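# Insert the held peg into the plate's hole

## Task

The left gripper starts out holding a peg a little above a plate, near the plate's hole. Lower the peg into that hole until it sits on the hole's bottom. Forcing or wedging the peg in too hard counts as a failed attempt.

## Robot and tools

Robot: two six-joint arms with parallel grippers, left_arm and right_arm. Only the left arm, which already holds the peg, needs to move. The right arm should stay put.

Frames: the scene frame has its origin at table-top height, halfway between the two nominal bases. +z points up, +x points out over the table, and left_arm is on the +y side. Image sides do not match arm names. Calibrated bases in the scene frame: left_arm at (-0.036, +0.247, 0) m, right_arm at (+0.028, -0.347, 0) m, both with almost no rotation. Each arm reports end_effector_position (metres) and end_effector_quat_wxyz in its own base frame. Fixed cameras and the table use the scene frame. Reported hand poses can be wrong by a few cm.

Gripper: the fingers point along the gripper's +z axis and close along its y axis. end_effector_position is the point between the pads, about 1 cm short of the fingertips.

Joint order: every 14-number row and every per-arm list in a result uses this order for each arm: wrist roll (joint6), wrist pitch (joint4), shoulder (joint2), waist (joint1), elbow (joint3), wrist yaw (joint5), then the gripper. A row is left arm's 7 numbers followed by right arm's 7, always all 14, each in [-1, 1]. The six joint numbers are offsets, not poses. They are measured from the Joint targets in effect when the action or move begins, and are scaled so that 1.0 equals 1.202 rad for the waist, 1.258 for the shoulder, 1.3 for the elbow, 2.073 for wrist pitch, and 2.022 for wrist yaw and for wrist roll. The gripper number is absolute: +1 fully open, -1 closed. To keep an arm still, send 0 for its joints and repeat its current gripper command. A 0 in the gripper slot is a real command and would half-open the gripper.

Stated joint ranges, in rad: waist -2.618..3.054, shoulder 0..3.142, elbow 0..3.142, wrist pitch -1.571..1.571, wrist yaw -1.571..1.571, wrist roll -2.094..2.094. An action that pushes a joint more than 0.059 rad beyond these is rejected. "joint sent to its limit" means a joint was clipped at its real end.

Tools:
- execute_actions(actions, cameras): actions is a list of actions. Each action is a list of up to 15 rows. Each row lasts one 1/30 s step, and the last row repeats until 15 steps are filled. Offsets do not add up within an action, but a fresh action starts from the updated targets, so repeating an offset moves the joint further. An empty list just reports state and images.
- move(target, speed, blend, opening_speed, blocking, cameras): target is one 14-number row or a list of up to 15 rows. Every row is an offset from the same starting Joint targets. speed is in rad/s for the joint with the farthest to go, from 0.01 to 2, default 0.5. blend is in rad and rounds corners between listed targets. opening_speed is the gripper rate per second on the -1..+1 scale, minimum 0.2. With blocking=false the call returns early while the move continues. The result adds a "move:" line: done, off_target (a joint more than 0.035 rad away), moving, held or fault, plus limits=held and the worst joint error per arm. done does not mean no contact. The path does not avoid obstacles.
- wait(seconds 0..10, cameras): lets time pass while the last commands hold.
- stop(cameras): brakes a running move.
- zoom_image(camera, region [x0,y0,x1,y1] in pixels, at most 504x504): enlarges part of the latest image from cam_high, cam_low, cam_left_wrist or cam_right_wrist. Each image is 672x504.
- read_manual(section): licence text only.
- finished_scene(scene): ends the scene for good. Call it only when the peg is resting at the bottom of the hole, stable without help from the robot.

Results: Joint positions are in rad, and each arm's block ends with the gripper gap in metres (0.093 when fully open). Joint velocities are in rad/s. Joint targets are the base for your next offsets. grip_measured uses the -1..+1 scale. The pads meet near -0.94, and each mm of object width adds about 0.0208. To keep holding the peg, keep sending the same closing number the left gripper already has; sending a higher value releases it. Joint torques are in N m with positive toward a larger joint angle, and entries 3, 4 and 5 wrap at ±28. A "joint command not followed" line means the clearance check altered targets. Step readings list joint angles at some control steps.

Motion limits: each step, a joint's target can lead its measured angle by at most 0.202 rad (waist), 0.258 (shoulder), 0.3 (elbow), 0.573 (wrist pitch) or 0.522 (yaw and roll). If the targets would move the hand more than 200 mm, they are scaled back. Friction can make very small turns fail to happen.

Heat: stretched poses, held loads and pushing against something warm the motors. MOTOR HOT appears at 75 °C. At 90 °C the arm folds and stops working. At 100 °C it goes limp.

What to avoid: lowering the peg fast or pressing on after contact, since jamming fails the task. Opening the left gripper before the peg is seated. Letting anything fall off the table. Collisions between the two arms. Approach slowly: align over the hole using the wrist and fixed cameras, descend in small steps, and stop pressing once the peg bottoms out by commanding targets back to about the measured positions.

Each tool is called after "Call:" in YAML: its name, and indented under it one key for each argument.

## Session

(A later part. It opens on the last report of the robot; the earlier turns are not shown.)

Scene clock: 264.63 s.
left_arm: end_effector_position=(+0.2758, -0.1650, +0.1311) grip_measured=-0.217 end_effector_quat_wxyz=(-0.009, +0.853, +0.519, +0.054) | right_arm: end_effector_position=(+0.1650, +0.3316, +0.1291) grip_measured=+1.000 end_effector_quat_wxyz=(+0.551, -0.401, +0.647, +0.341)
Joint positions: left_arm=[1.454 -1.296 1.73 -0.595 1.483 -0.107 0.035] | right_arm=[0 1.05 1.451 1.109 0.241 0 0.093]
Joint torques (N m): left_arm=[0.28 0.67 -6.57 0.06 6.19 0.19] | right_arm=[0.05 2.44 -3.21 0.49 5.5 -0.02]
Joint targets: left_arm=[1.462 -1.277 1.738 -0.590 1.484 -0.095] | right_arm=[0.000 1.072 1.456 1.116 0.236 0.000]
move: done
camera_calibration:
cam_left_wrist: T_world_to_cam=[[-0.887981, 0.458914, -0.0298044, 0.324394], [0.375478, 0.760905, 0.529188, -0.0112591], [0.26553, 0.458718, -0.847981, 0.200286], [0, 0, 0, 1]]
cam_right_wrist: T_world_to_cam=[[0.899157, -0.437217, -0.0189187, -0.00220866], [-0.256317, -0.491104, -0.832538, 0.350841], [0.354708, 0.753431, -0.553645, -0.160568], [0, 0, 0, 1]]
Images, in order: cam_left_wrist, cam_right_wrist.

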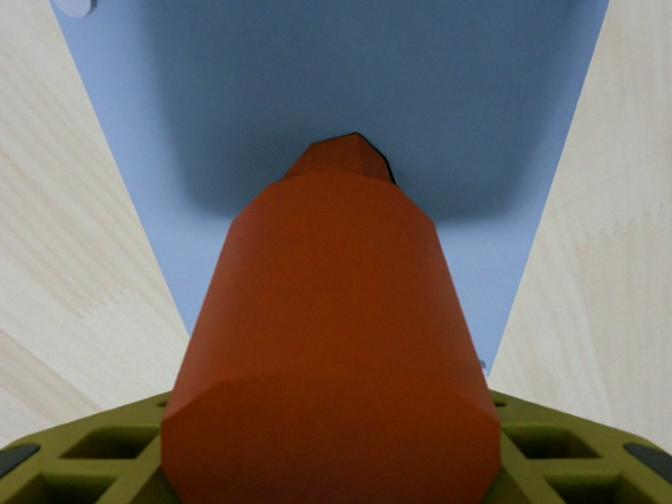

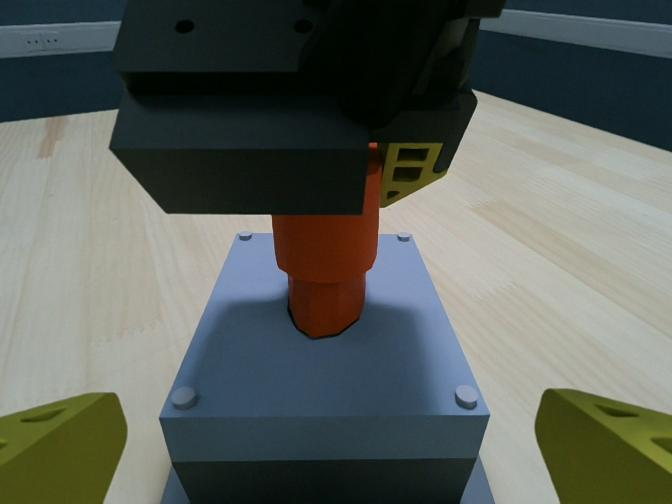

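Call:
move:
  target:
    - [0,0,0,0.0031,0,0,-0.921165,0,0,0,0,0,0,1]
    - [0,0.0094,0,0.0031,-0.0154,0,-0.921165,0,0,0,0,0,0,1]
  speed: 0.04
  cameras: ["cam_left_wrist","cam_right_wrist"]

Call:
zoom_image:
  camera: "cam_right_wrist"
  region: [260, 250, 390, 370]

Call:
zoom_image:
  camera: "cam_left_wrist"
  region: [270, 80, 430, 220]

Scene clock: 269.03 s.
left_arm: end_effector_position=(+0.2758, -0.1638, +0.1278) grip_measured=-0.217 end_effector_quat_wxyz=(-0.011, +0.852, +0.521, +0.054) | right_arm: end_effector_position=(+0.1650, +0.3316, +0.1291) grip_measured=+1.000 end_effector_quat_wxyz=(+0.551, -0.401, +0.647, +0.341)
Joint positions: left_arm=[1.455 -1.285 1.73 -0.592 1.47 -0.106 0.035] | right_arm=[0 1.05 1.451 1.109 0.241 0 0.093]
Joint torques (N m): left_arm=[0.27 0.72 -6.64 -0.16 5.49 0.16] | right_arm=[0 2.39 -3.36 0.32 5.5 0.02]
Joint targets: left_arm=[1.463 -1.257 1.738 -0.587 1.464 -0.095] | right_arm=[0.000 1.072 1.456 1.116 0.236 0.000]
move: done
camera_calibration:
cam_left_wrist: T_world_to_cam=[[-0.889435, 0.456237, -0.0274485, 0.323426], [0.374293, 0.76152, 0.529143, -0.0100299], [0.262317, 0.460365, -0.848089, 0.198091], [0, 0, 0, 1]]
cam_right_wrist: T_world_to_cam=[[0.899157, -0.437217, -0.0189187, -0.00220866], [-0.256317, -0.491104, -0.832538, 0.350841], [0.354708, 0.753431, -0.553645, -0.160568], [0, 0, 0, 1]]
Images, in order: cam_left_wrist, cam_right_wrist.

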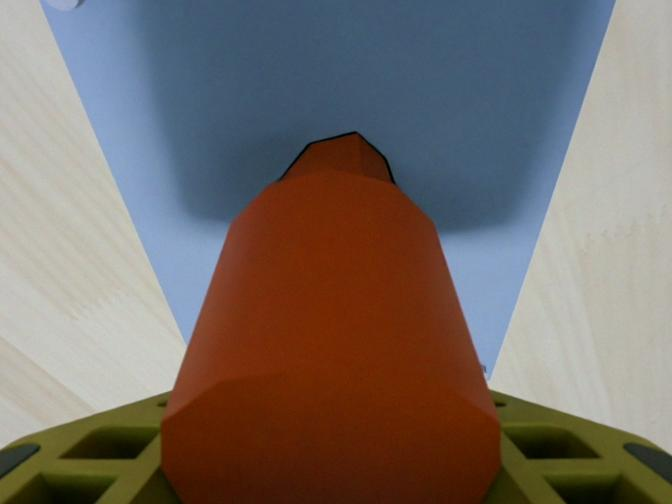

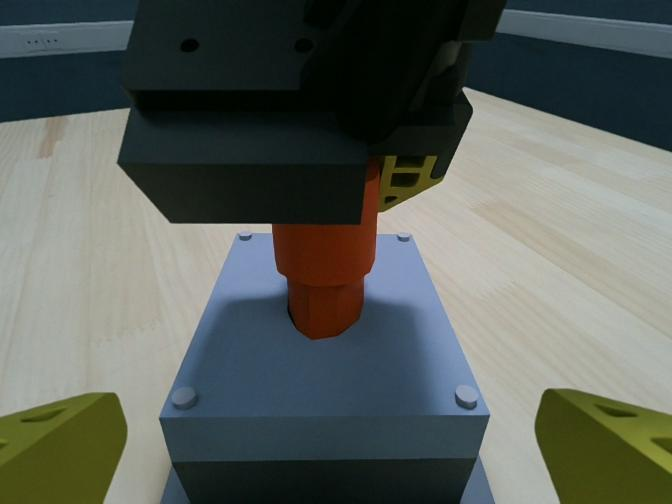

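Scaled by 3.877 from the camera's 672x504 image, which has a finer 960x720 frame.

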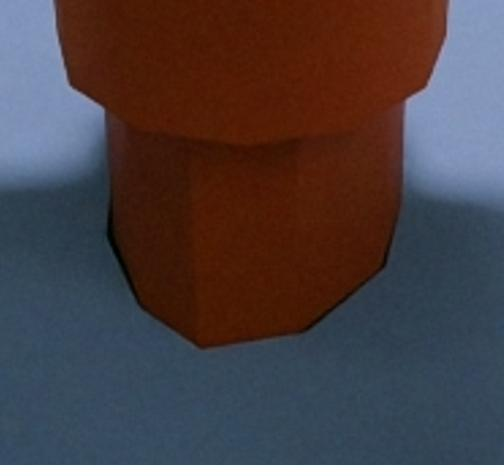

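Scaled by 3.150 from the camera's 672x504 image, which has a finer 960x720 frame.

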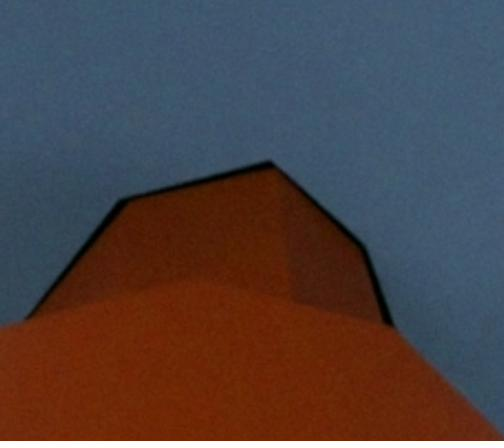

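Call:
move:
  target:
    - [0,0,0,0.002,0,0,-0.921165,0,0,0,0,0,0,1]
    - [0,0.0058,0,0.002,-0.0085,0,-0.921165,0,0,0,0,0,0,1]
  speed: 0.04
  cameras: ["cam_left_wrist","cam_right_wrist","cam_high"]

Call:
zoom_image:
  camera: "cam_right_wrist"
  region: [260, 250, 390, 370]

Call:
zoom_image:
  camera: "cam_left_wrist"
  region: [270, 80, 430, 220]

Call:
zoom_image:
  camera: "cam_high"
  region: [270, 270, 320, 320]

Scene clock: 283.67 s.
left_arm: end_effector_position=(+0.2762, -0.1631, +0.1275) grip_measured=-0.217 end_effector_quat_wxyz=(-0.011, +0.851, +0.522, +0.054) | right_arm: end_effector_position=(+0.1650, +0.3316, +0.1291) grip_measured=+1.000 end_effector_quat_wxyz=(+0.551, -0.401, +0.647, +0.341)
Joint positions: left_arm=[1.455 -1.284 1.73 -0.589 1.469 -0.106 0.035] | right_arm=[0 1.05 1.451 1.109 0.241 0 0.093]
Joint torques (N m): left_arm=[0.29 0.79 -6.26 -0.36 4.63 0.18] | right_arm=[0.05 2.49 -3.3 0.34 5.41 -0.01]
Motor temperatures (°C): left_arm=[29 32 53 28 44 30 35] | right_arm=[28 64 35 29 41 32 31]
Heat: left arm: 53 °C; right arm: 64 °C.
Joint targets: left_arm=[1.463 -1.245 1.738 -0.584 1.453 -0.095] | right_arm=[0.000 1.072 1.456 1.116 0.236 0.000]
move: off_target (left_arm); left_arm: the wrist pitch is farthest, 0.039 rad from its target
camera_calibration:
cam_left_wrist: T_world_to_cam=[[-0.890477, 0.4542, -0.0274485, 0.323408], [0.372549, 0.762374, 0.529143, -0.00982712], [0.261263, 0.460964, -0.848089, 0.197764], [0, 0, 0, 1]]
cam_right_wrist: T_world_to_cam=[[0.899157, -0.437217, -0.0189187, -0.00220866], [-0.256317, -0.491104, -0.832538, 0.350841], [0.354708, 0.753431, -0.553645, -0.160568], [0, 0, 0, 1]]
Images, in order: cam_high, cam_left_wrist, cam_right_wrist.

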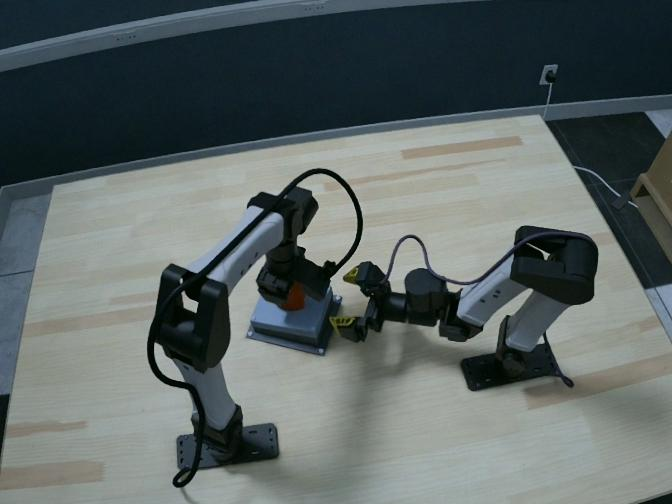

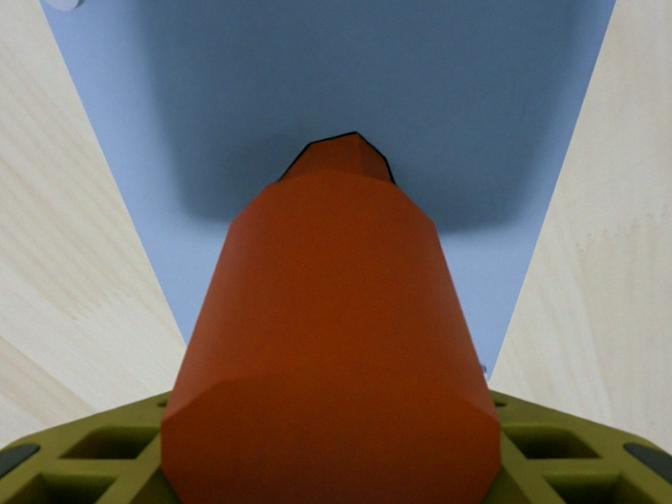

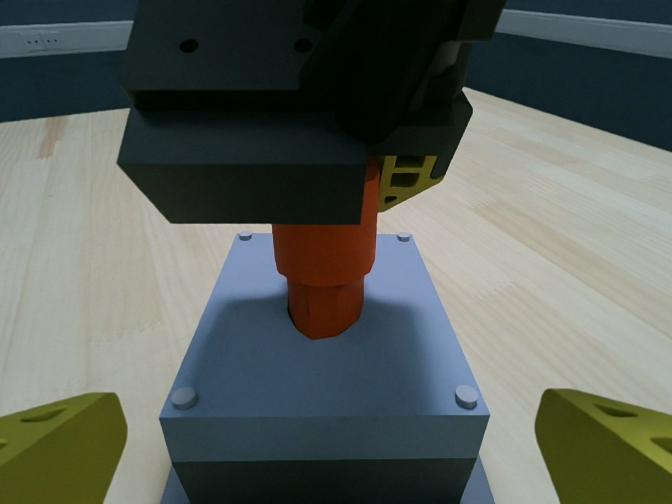

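Scaled by 3.877 from the camera's 672x504 image, which has a finer 960x720 frame.

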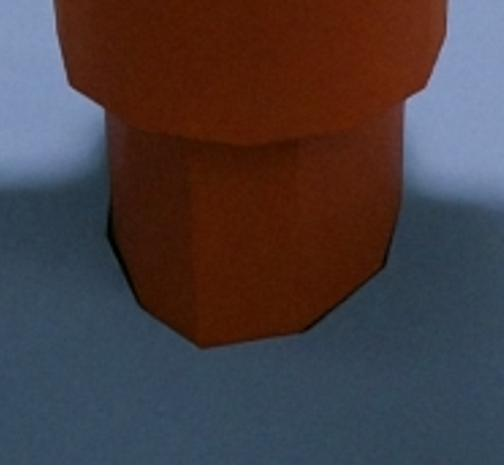

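Scaled by 3.150 from the camera's 672x504 image, which has a finer 960x720 frame.

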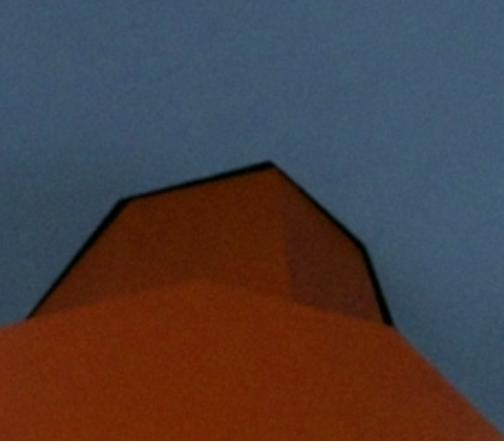

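Scaled by 10.080 from the camera's 672x504 image, which has a finer 960x720 frame.

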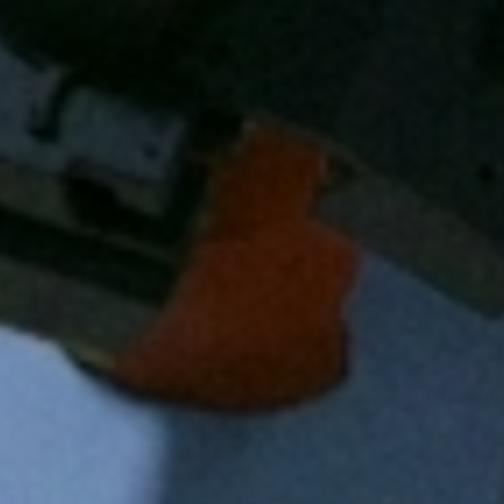

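Call:
move:
  target: [0,-0.003,0,-0.0133,0.003,0,-0.921165,0,0,0,0,0,0,1]
  speed: 0.02
  cameras: ["cam_left_wrist","cam_right_wrist"]

Call:
zoom_image:
  camera: "cam_right_wrist"
  region: [260, 250, 390, 370]

Call:
zoom_image:
  camera: "cam_left_wrist"
  region: [270, 80, 430, 220]

Scene clock: 299.27 s.
left_arm: end_effector_position=(+0.2754, -0.1645, +0.1275) grip_measured=-0.217 end_effector_quat_wxyz=(-0.010, +0.853, +0.519, +0.054) | right_arm: end_effector_position=(+0.1650, +0.3316, +0.1291) grip_measured=+1.000 end_effector_quat_wxyz=(+0.551, -0.401, +0.647, +0.341)
Joint positions: left_arm=[1.455 -1.284 1.73 -0.594 1.469 -0.106 0.035] | right_arm=[0 1.05 1.451 1.109 0.241 0 0.093]
Joint torques (N m): left_arm=[0.32 0.71 -6.3 -1.1 4.82 0.17] | right_arm=[0.01 2.42 -3.58 0.31 5.42 0.05]
Joint targets: left_arm=[1.463 -1.251 1.738 -0.600 1.457 -0.095] | right_arm=[0.000 1.072 1.456 1.116 0.236 0.000]
move: done
camera_calibration:
cam_left_wrist: T_world_to_cam=[[-0.888213, 0.45861, -0.0274485, 0.323408], [0.376325, 0.760518, 0.529143, -0.00982712], [0.263546, 0.459662, -0.848089, 0.197764], [0, 0, 0, 1]]
cam_right_wrist: T_world_to_cam=[[0.899157, -0.437217, -0.0189187, -0.00220866], [-0.256317, -0.491104, -0.832538, 0.350841], [0.354708, 0.753431, -0.553645, -0.160568], [0, 0, 0, 1]]
Images, in order: cam_left_wrist, cam_right_wrist.

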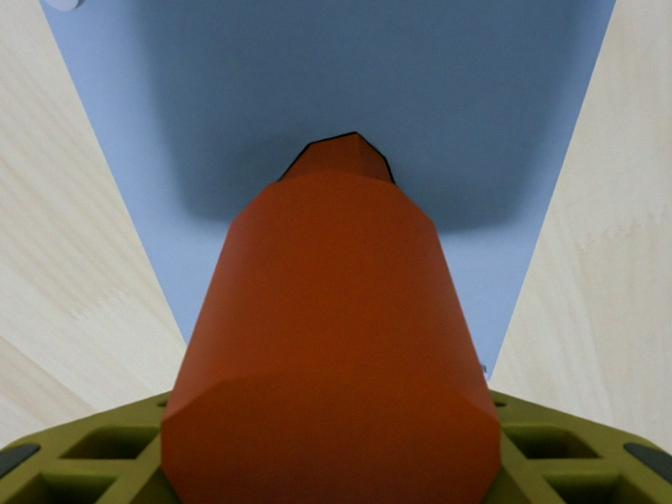

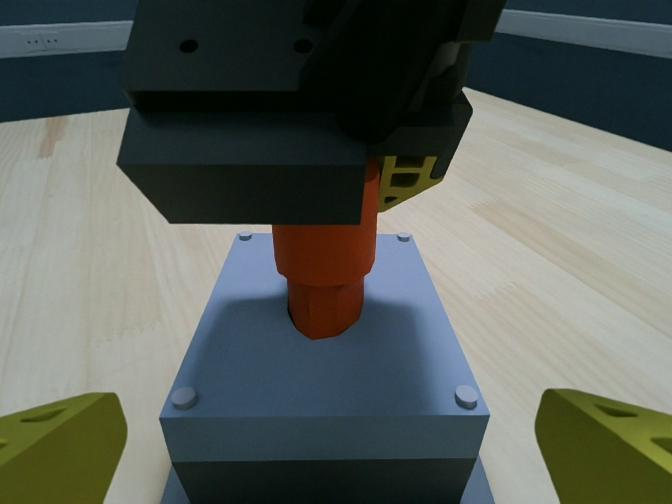

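Scaled by 3.877 from the camera's 672x504 image, which has a finer 960x720 frame.

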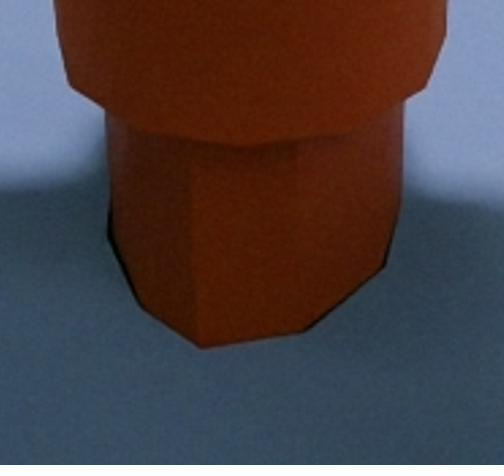

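Scaled by 3.150 from the camera's 672x504 image, which has a finer 960x720 frame.

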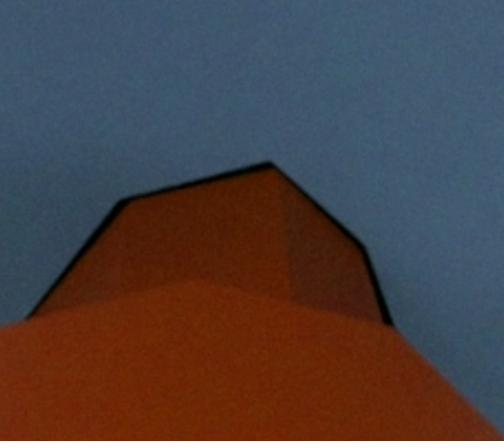

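Call:
move:
  target: [0,0,0,-0.006,0,0,-0.921165,0,0,0,0,0,0,1]
  speed: 0.02
  cameras: ["cam_left_wrist","cam_right_wrist"]

Call:
zoom_image:
  camera: "cam_right_wrist"
  region: [260, 250, 390, 370]

Call:
zoom_image:
  camera: "cam_left_wrist"
  region: [270, 80, 430, 220]

Scene clock: 303.63 s.
left_arm: end_effector_position=(+0.2752, -0.1649, +0.1275) grip_measured=-0.217 end_effector_quat_wxyz=(-0.011, +0.853, +0.518, +0.055) | right_arm: end_effector_position=(+0.1650, +0.3316, +0.1291) grip_measured=+1.000 end_effector_quat_wxyz=(+0.551, -0.401, +0.647, +0.341)
Joint positions: left_arm=[1.455 -1.284 1.73 -0.597 1.469 -0.11 0.035] | right_arm=[0 1.05 1.451 1.109 0.241 0 0.093]
Joint torques (N m): left_arm=[0.24 0.73 -6.52 -1.36 4.77 0.2] | right_arm=[0.03 2.43 -3.43 0.34 5.49 -0.05]
Joint targets: left_arm=[1.463 -1.251 1.738 -0.607 1.457 -0.094] | right_arm=[0.000 1.072 1.456 1.116 0.236 0.000]
move: done
camera_calibration:
cam_left_wrist: T_world_to_cam=[[-0.886797, 0.461319, -0.0278512, 0.323523], [0.377553, 0.757893, 0.532026, -0.0106537], [0.266542, 0.461284, -0.84627, 0.197243], [0, 0, 0, 1]]
cam_right_wrist: T_world_to_cam=[[0.899157, -0.437217, -0.0189187, -0.00220866], [-0.256317, -0.491104, -0.832538, 0.350841], [0.354708, 0.753431, -0.553645, -0.160568], [0, 0, 0, 1]]
Images, in order: cam_left_wrist, cam_right_wrist.

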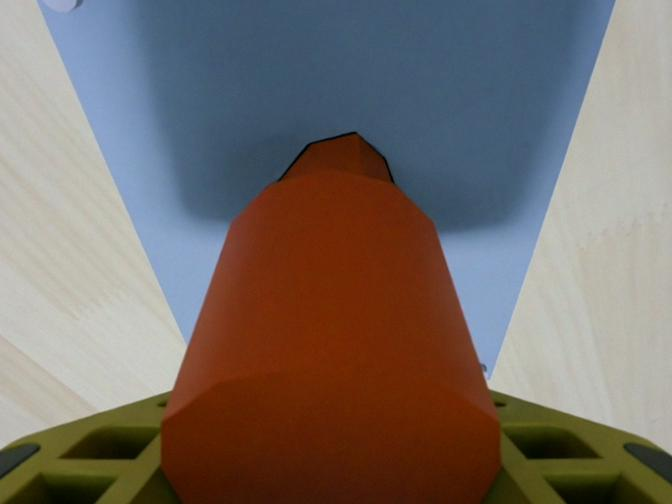

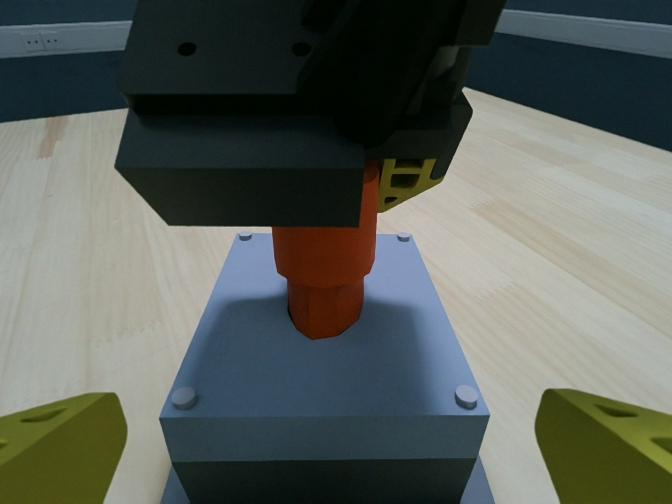

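Scaled by 3.877 from the camera's 672x504 image, which has a finer 960x720 frame.

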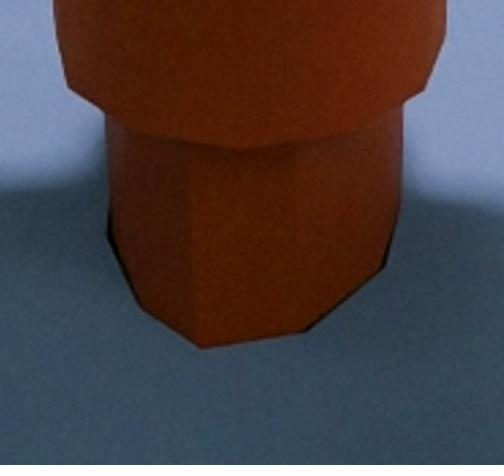

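Scaled by 3.150 from the camera's 672x504 image, which has a finer 960x720 frame.

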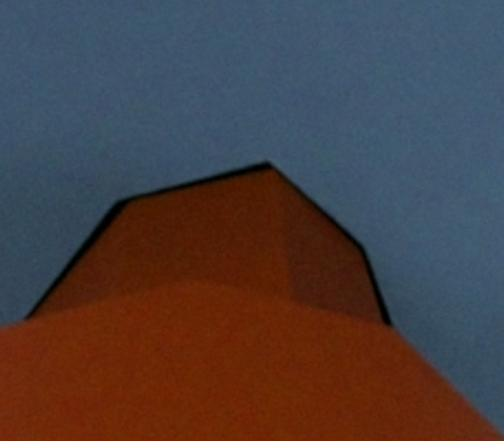

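Call:
move:
  target:
    - [0,0,0,0.010,0.0154,0,-0.921165,0,0,0,0,0,0,1]
    - [-0.0173,0,0,0.0141,0.0154,0,-0.921165,0,0,0,0,0,0,1]
    - [-0.0173,0,0,0.0141,0,0,-0.921165,0,0,0,0,0,0,1]
  speed: 0.04
  cameras: ["cam_left_wrist","cam_right_wrist"]

Call:
zoom_image:
  camera: "cam_right_wrist"
  region: [260, 250, 390, 370]

Call:
zoom_image:
  camera: "cam_left_wrist"
  region: [270, 80, 430, 220]

Scene clock: 313.50 s.
left_arm: end_effector_position=(+0.2751, -0.1646, +0.1273) grip_measured=-0.217 end_effector_quat_wxyz=(-0.011, +0.850, +0.524, +0.055) | right_arm: end_effector_position=(+0.1650, +0.3316, +0.1291) grip_measured=+1.000 end_effector_quat_wxyz=(+0.551, -0.401, +0.647, +0.341)
Joint positions: left_arm=[1.442 -1.284 1.73 -0.597 1.468 -0.11 0.035] | right_arm=[0 1.05 1.451 1.109 0.241 0 0.093]
Joint torques (N m): left_arm=[0.03 0.79 -6.6 -0.16 5.05 0.23] | right_arm=[-0.02 2.47 -3.17 0.32 5.3 0.05]
Joint targets: left_arm=[1.428 -1.251 1.738 -0.590 1.457 -0.094] | right_arm=[0.000 1.071 1.456 1.116 0.236 0.000]
move: done
camera_calibration:
cam_left_wrist: T_world_to_cam=[[-0.892832, 0.449492, -0.0284227, 0.323132], [0.367283, 0.76316, 0.531686, -0.00704134], [0.26068, 0.464267, -0.846464, 0.199067], [0, 0, 0, 1]]
cam_right_wrist: T_world_to_cam=[[0.899157, -0.437217, -0.0189187, -0.00220866], [-0.256317, -0.491104, -0.832538, 0.350841], [0.354708, 0.753431, -0.553645, -0.160568], [0, 0, 0, 1]]
Images, in order: cam_left_wrist, cam_right_wrist.

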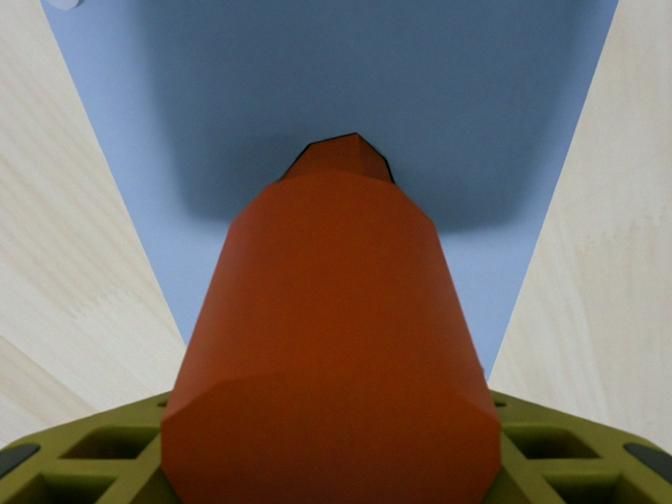

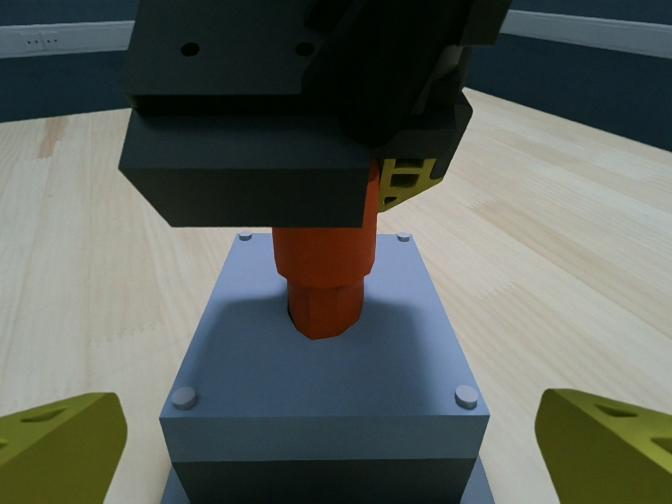

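Scaled by 3.877 from the camera's 672x504 image, which has a finer 960x720 frame.

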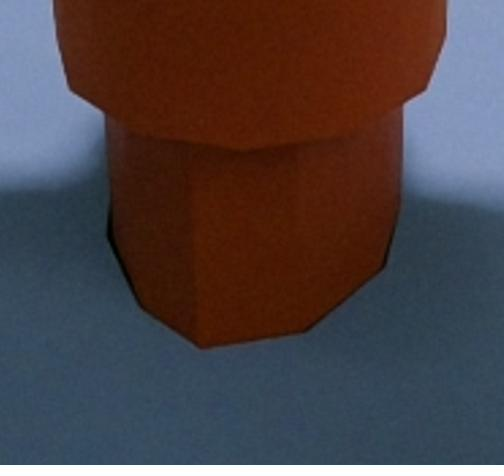

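Scaled by 3.150 from the camera's 672x504 image, which has a finer 960x720 frame.

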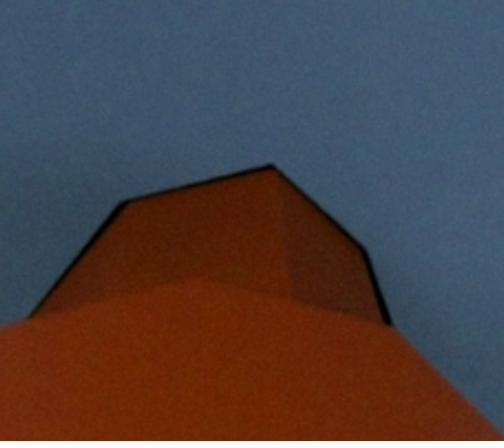

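Call:
move:
  target:
    - [0,-0.0309,0,0,0.0454,0,-0.921165,0,0,0,0,0,0,1]
    - [0,-0.0309,0,0.006,0.0454,0,-0.921165,0,0,0,0,0,0,1]
    - [0,-0.0068,0,0.006,0.0123,0,-0.921165,0,0,0,0,0,0,1]
  speed: 0.06
  cameras: ["cam_left_wrist","cam_right_wrist"]

Call:
zoom_image:
  camera: "cam_right_wrist"
  region: [260, 250, 390, 370]

Call:
zoom_image:
  camera: "cam_left_wrist"
  region: [270, 80, 430, 220]

Scene clock: 319.47 s.
left_arm: end_effector_position=(+0.2767, -0.1631, +0.1282) grip_measured=-0.217 end_effector_quat_wxyz=(-0.009, +0.846, +0.530, +0.054) | right_arm: end_effector_position=(+0.1650, +0.3316, +0.1292) grip_measured=+1.000 end_effector_quat_wxyz=(+0.552, -0.401, +0.647, +0.342)
Joint positions: left_arm=[1.436 -1.285 1.73 -0.588 1.472 -0.106 0.035] | right_arm=[0 1.051 1.451 1.109 0.241 0 0.093]
Joint torques (N m): left_arm=[0.02 0.67 -6.53 -0.47 6.16 0.16] | right_arm=[-0.02 2.46 -3.58 0.38 5.34 0.01]
Joint targets: left_arm=[1.428 -1.265 1.738 -0.583 1.473 -0.095] | right_arm=[0.000 1.072 1.456 1.116 0.236 0.000]
move: done
camera_calibration:
cam_left_wrist: T_world_to_cam=[[-0.899174, 0.436474, -0.0312434, 0.323926], [0.355862, 0.770919, 0.528249, -0.00437129], [0.254653, 0.463869, -0.848515, 0.200609], [0, 0, 0, 1]]
cam_right_wrist: T_world_to_cam=[[0.89916, -0.43721, -0.0189152, -0.00221019], [-0.256175, -0.490819, -0.832749, 0.350835], [0.354802, 0.75362, -0.553328, -0.160649], [0, 0, 0, 1]]
Images, in order: cam_left_wrist, cam_right_wrist.

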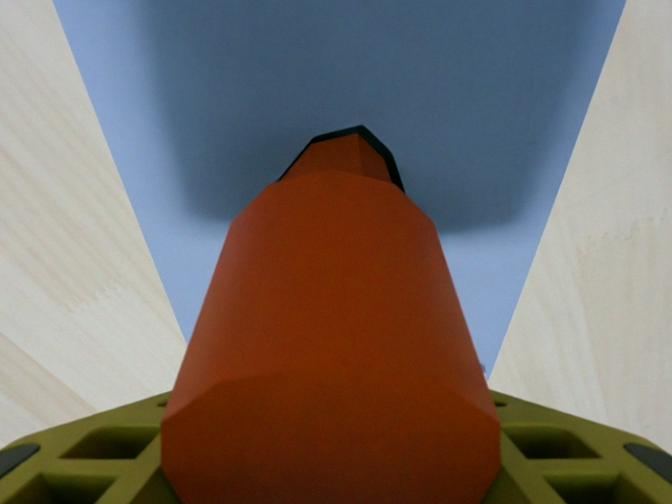

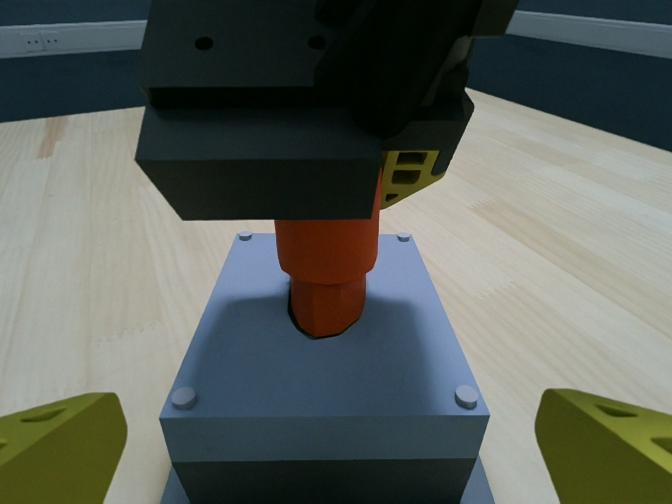

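Scaled by 3.877 from the camera's 672x504 image, which has a finer 960x720 frame.

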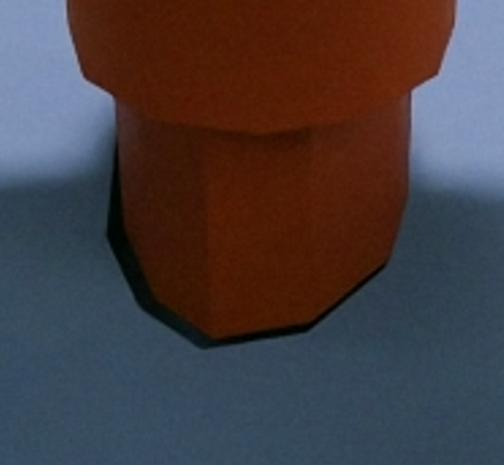

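Scaled by 3.150 from the camera's 672x504 image, which has a finer 960x720 frame.

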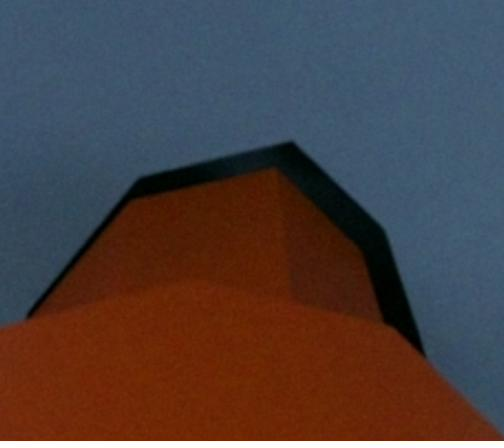

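Call:
move:
  target:
    - [0,-0.0342,0,0,0.0485,0,-0.921165,0,0,0,0,0,0,1]
    - [-0.0247,-0.0342,0,-0.0557,0.0485,-0.0495,-0.921165,0,0,0,0,0,0,1]
  speed: 0.1

Call:
zoom_image:
  camera: "cam_right_wrist"
  region: [260, 250, 390, 370]

Call:
zoom_image:
  camera: "cam_left_wrist"
  region: [270, 80, 430, 220]

Call:
zoom_image:
  camera: "cam_low"
  region: [235, 195, 305, 265]

Scene clock: 334.23 s.
left_arm: end_effector_position=(+0.2732, -0.1686, +0.1379) grip_measured=-0.217 end_effector_quat_wxyz=(-0.021, +0.846, +0.526, +0.087) | right_arm: end_effector_position=(+0.1650, +0.3316, +0.1292) grip_measured=+1.000 end_effector_quat_wxyz=(+0.552, -0.401, +0.647, +0.342)
Joint positions: left_arm=[1.386 -1.321 1.73 -0.646 1.503 -0.178 0.035] | right_arm=[0 1.051 1.451 1.109 0.241 0 0.093]
Joint torques (N m): left_arm=[0.04 0.28 -6.58 -0.84 8.81 -0.15] | right_arm=[0.01 2.43 -3.4 0.34 5.39 0.04]
Joint targets: left_arm=[1.378 -1.337 1.738 -0.650 1.536 -0.195] | right_arm=[0.000 1.072 1.456 1.116 0.236 0.000]
move: done
camera_calibration:
cam_left_wrist: T_world_to_cam=[[-0.894597, 0.444582, -0.0452122, 0.325526], [0.33705, 0.737707, 0.584966, -0.0122296], [0.293419, 0.50807, -0.809796, 0.203795], [0, 0, 0, 1]]
cam_right_wrist: T_world_to_cam=[[0.89916, -0.43721, -0.0189152, -0.00221019], [-0.256175, -0.490819, -0.832749, 0.350835], [0.354802, 0.75362, -0.553328, -0.160649], [0, 0, 0, 1]]

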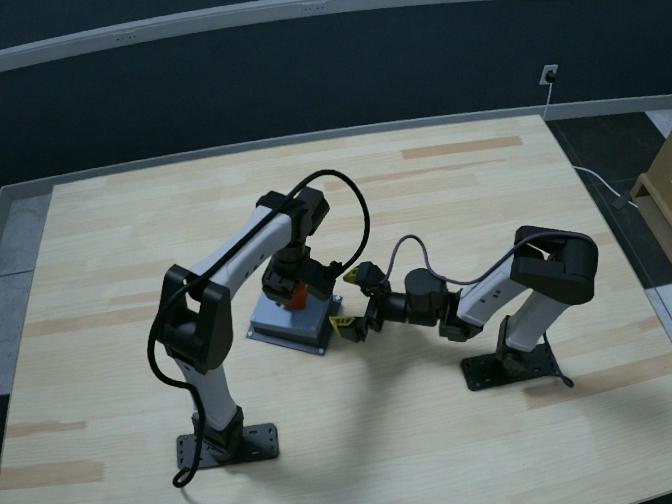

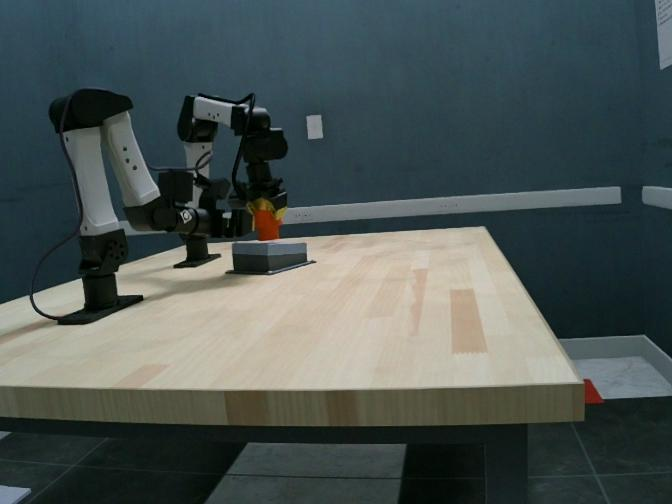

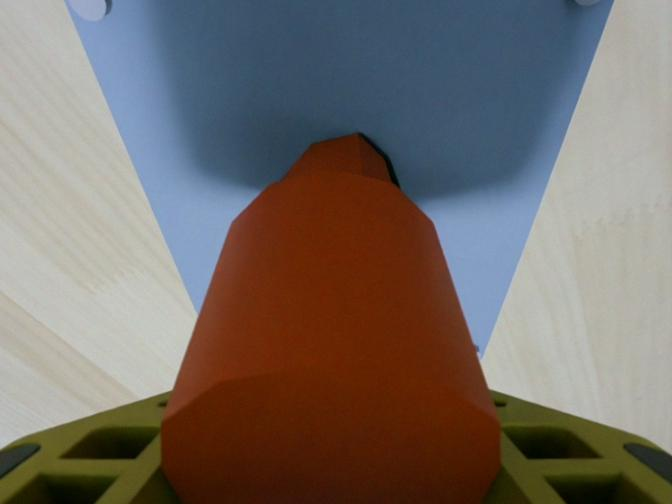

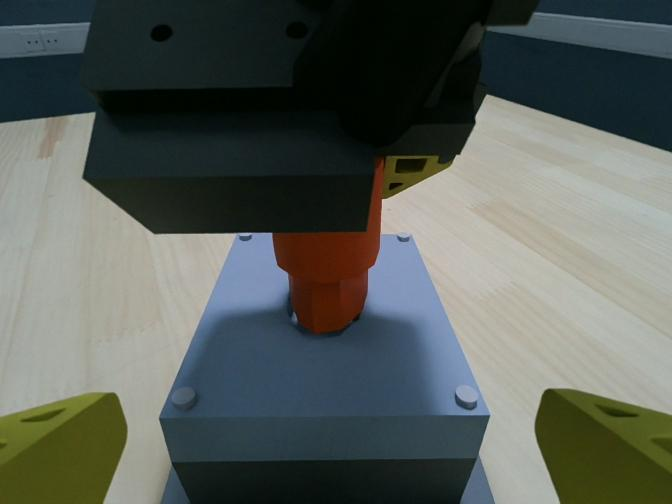

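Scaled by 3.877 from the camera's 672x504 image, which has a finer 960x720 frame.

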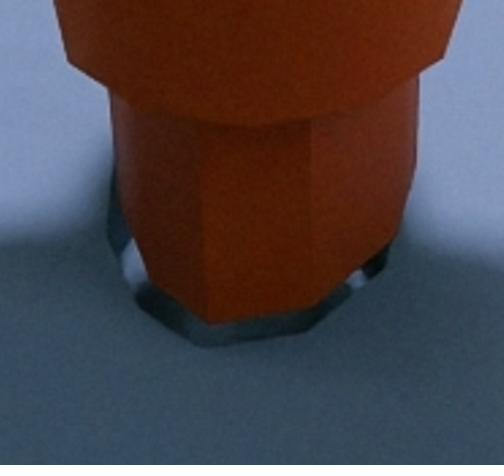

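Scaled by 3.150 from the camera's 672x504 image, which has a finer 960x720 frame.

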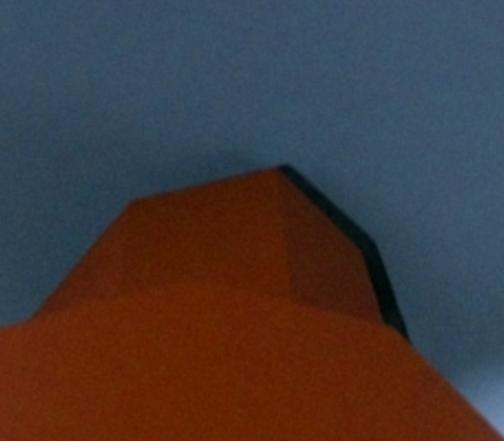

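Scaled by 7.200 from the camera's 672x504 image, which has a finer 960x720 frame.

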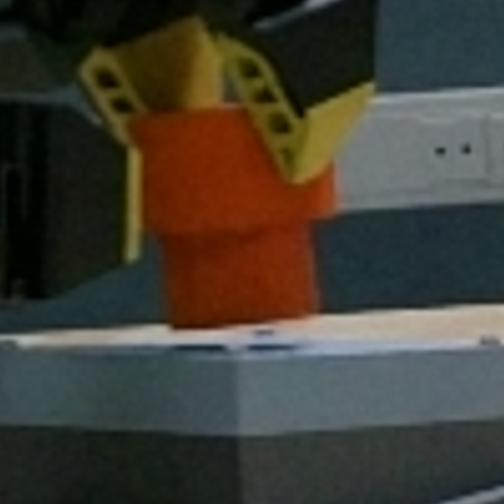

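Call:
move:
  target:
    - [0.021,0,0,0.0295,0,0.0307,-0.921165,0,0,0,0,0,0,1]
    - [0.021,0.0215,0,0.0295,-0.0354,0.0307,-0.921165,0,0,0,0,0,0,1]
  speed: 0.08

Call:
zoom_image:
  camera: "cam_right_wrist"
  region: [260, 250, 390, 370]

Call:
zoom_image:
  camera: "cam_left_wrist"
  region: [270, 80, 430, 220]

Call:
zoom_image:
  camera: "cam_low"
  region: [235, 195, 305, 265]

Scene clock: 349.37 s.
left_arm: end_effector_position=(+0.2734, -0.1653, +0.1332) grip_measured=-0.217 end_effector_quat_wxyz=(-0.019, +0.847, +0.526, +0.070) | right_arm: end_effector_position=(+0.1650, +0.3316, +0.1292) grip_measured=+1.000 end_effector_quat_wxyz=(+0.552, -0.401, +0.647, +0.342)
Joint positions: left_arm=[1.412 -1.311 1.73 -0.619 1.489 -0.144 0.035] | right_arm=[0 1.051 1.451 1.109 0.241 0 0.093]
Joint torques (N m): left_arm=[0.25 0.66 -6.45 -0.35 6.11 0.16] | right_arm=[0.07 2.38 -3.4 0.29 5.53 -0.01]
Joint targets: left_arm=[1.420 -1.292 1.738 -0.615 1.490 -0.133] | right_arm=[0.000 1.072 1.456 1.116 0.236 0.000]
move: done
camera_calibration:
cam_left_wrist: T_world_to_cam=[[-0.895792, 0.443421, -0.0305841, 0.322142], [0.352247, 0.7502, 0.559573, -0.0106861], [0.27107, 0.490487, -0.828217, 0.203926], [0, 0, 0, 1]]
cam_right_wrist: T_world_to_cam=[[0.89916, -0.43721, -0.0189152, -0.00221019], [-0.256175, -0.490819, -0.832749, 0.350835], [0.354802, 0.75362, -0.553328, -0.160649], [0, 0, 0, 1]]

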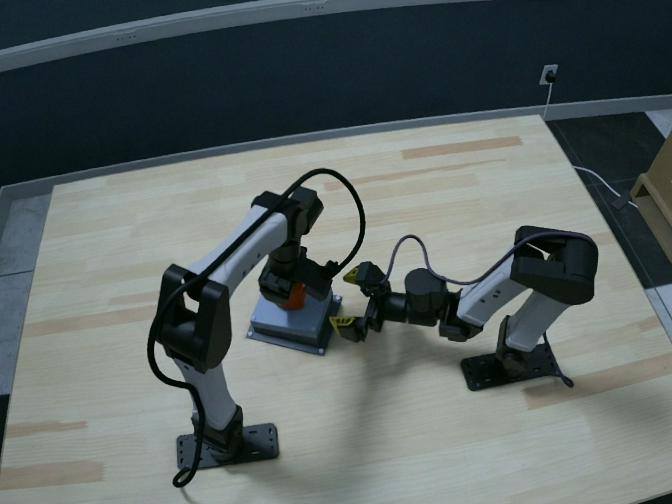

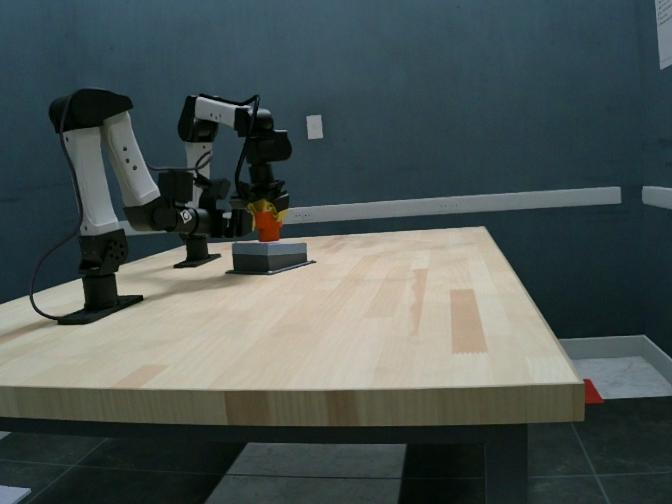

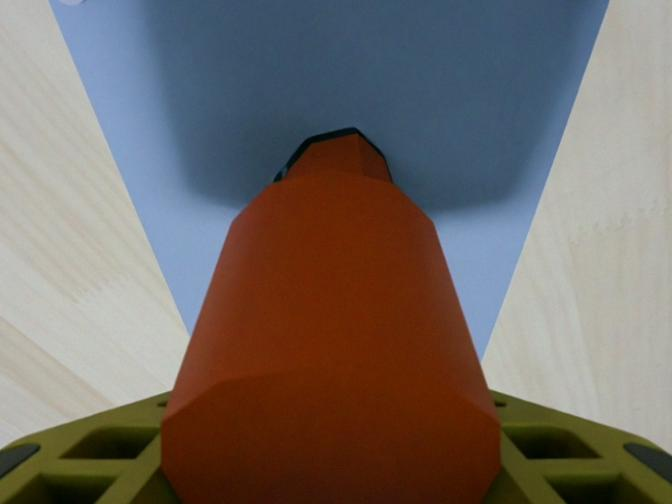

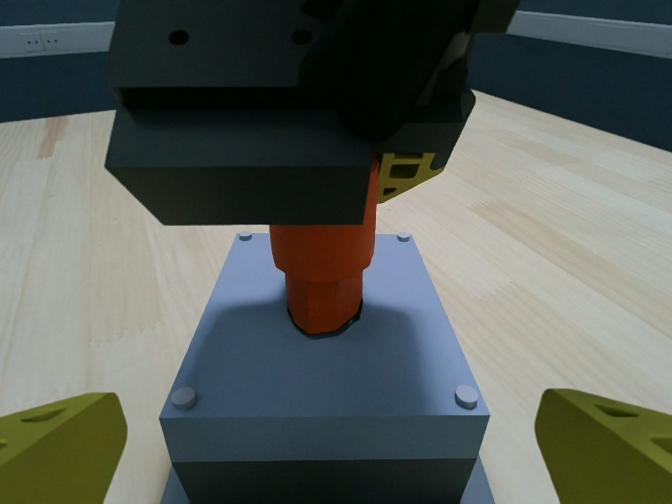

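Scaled by 3.877 from the camera's 672x504 image, which has a finer 960x720 frame.

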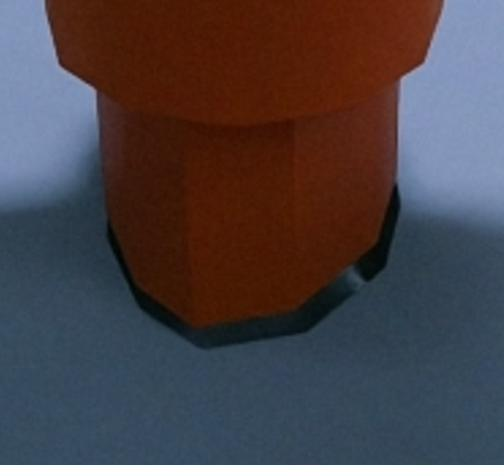

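Scaled by 3.150 from the camera's 672x504 image, which has a finer 960x720 frame.

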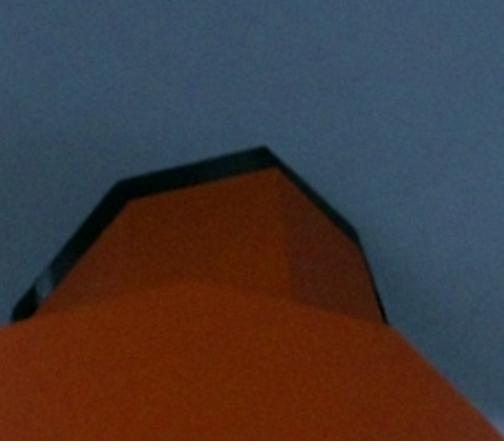

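Scaled by 7.200 from the camera's 672x504 image, which has a finer 960x720 frame.

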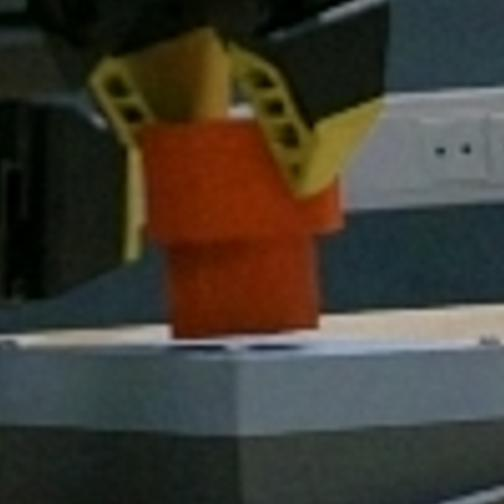

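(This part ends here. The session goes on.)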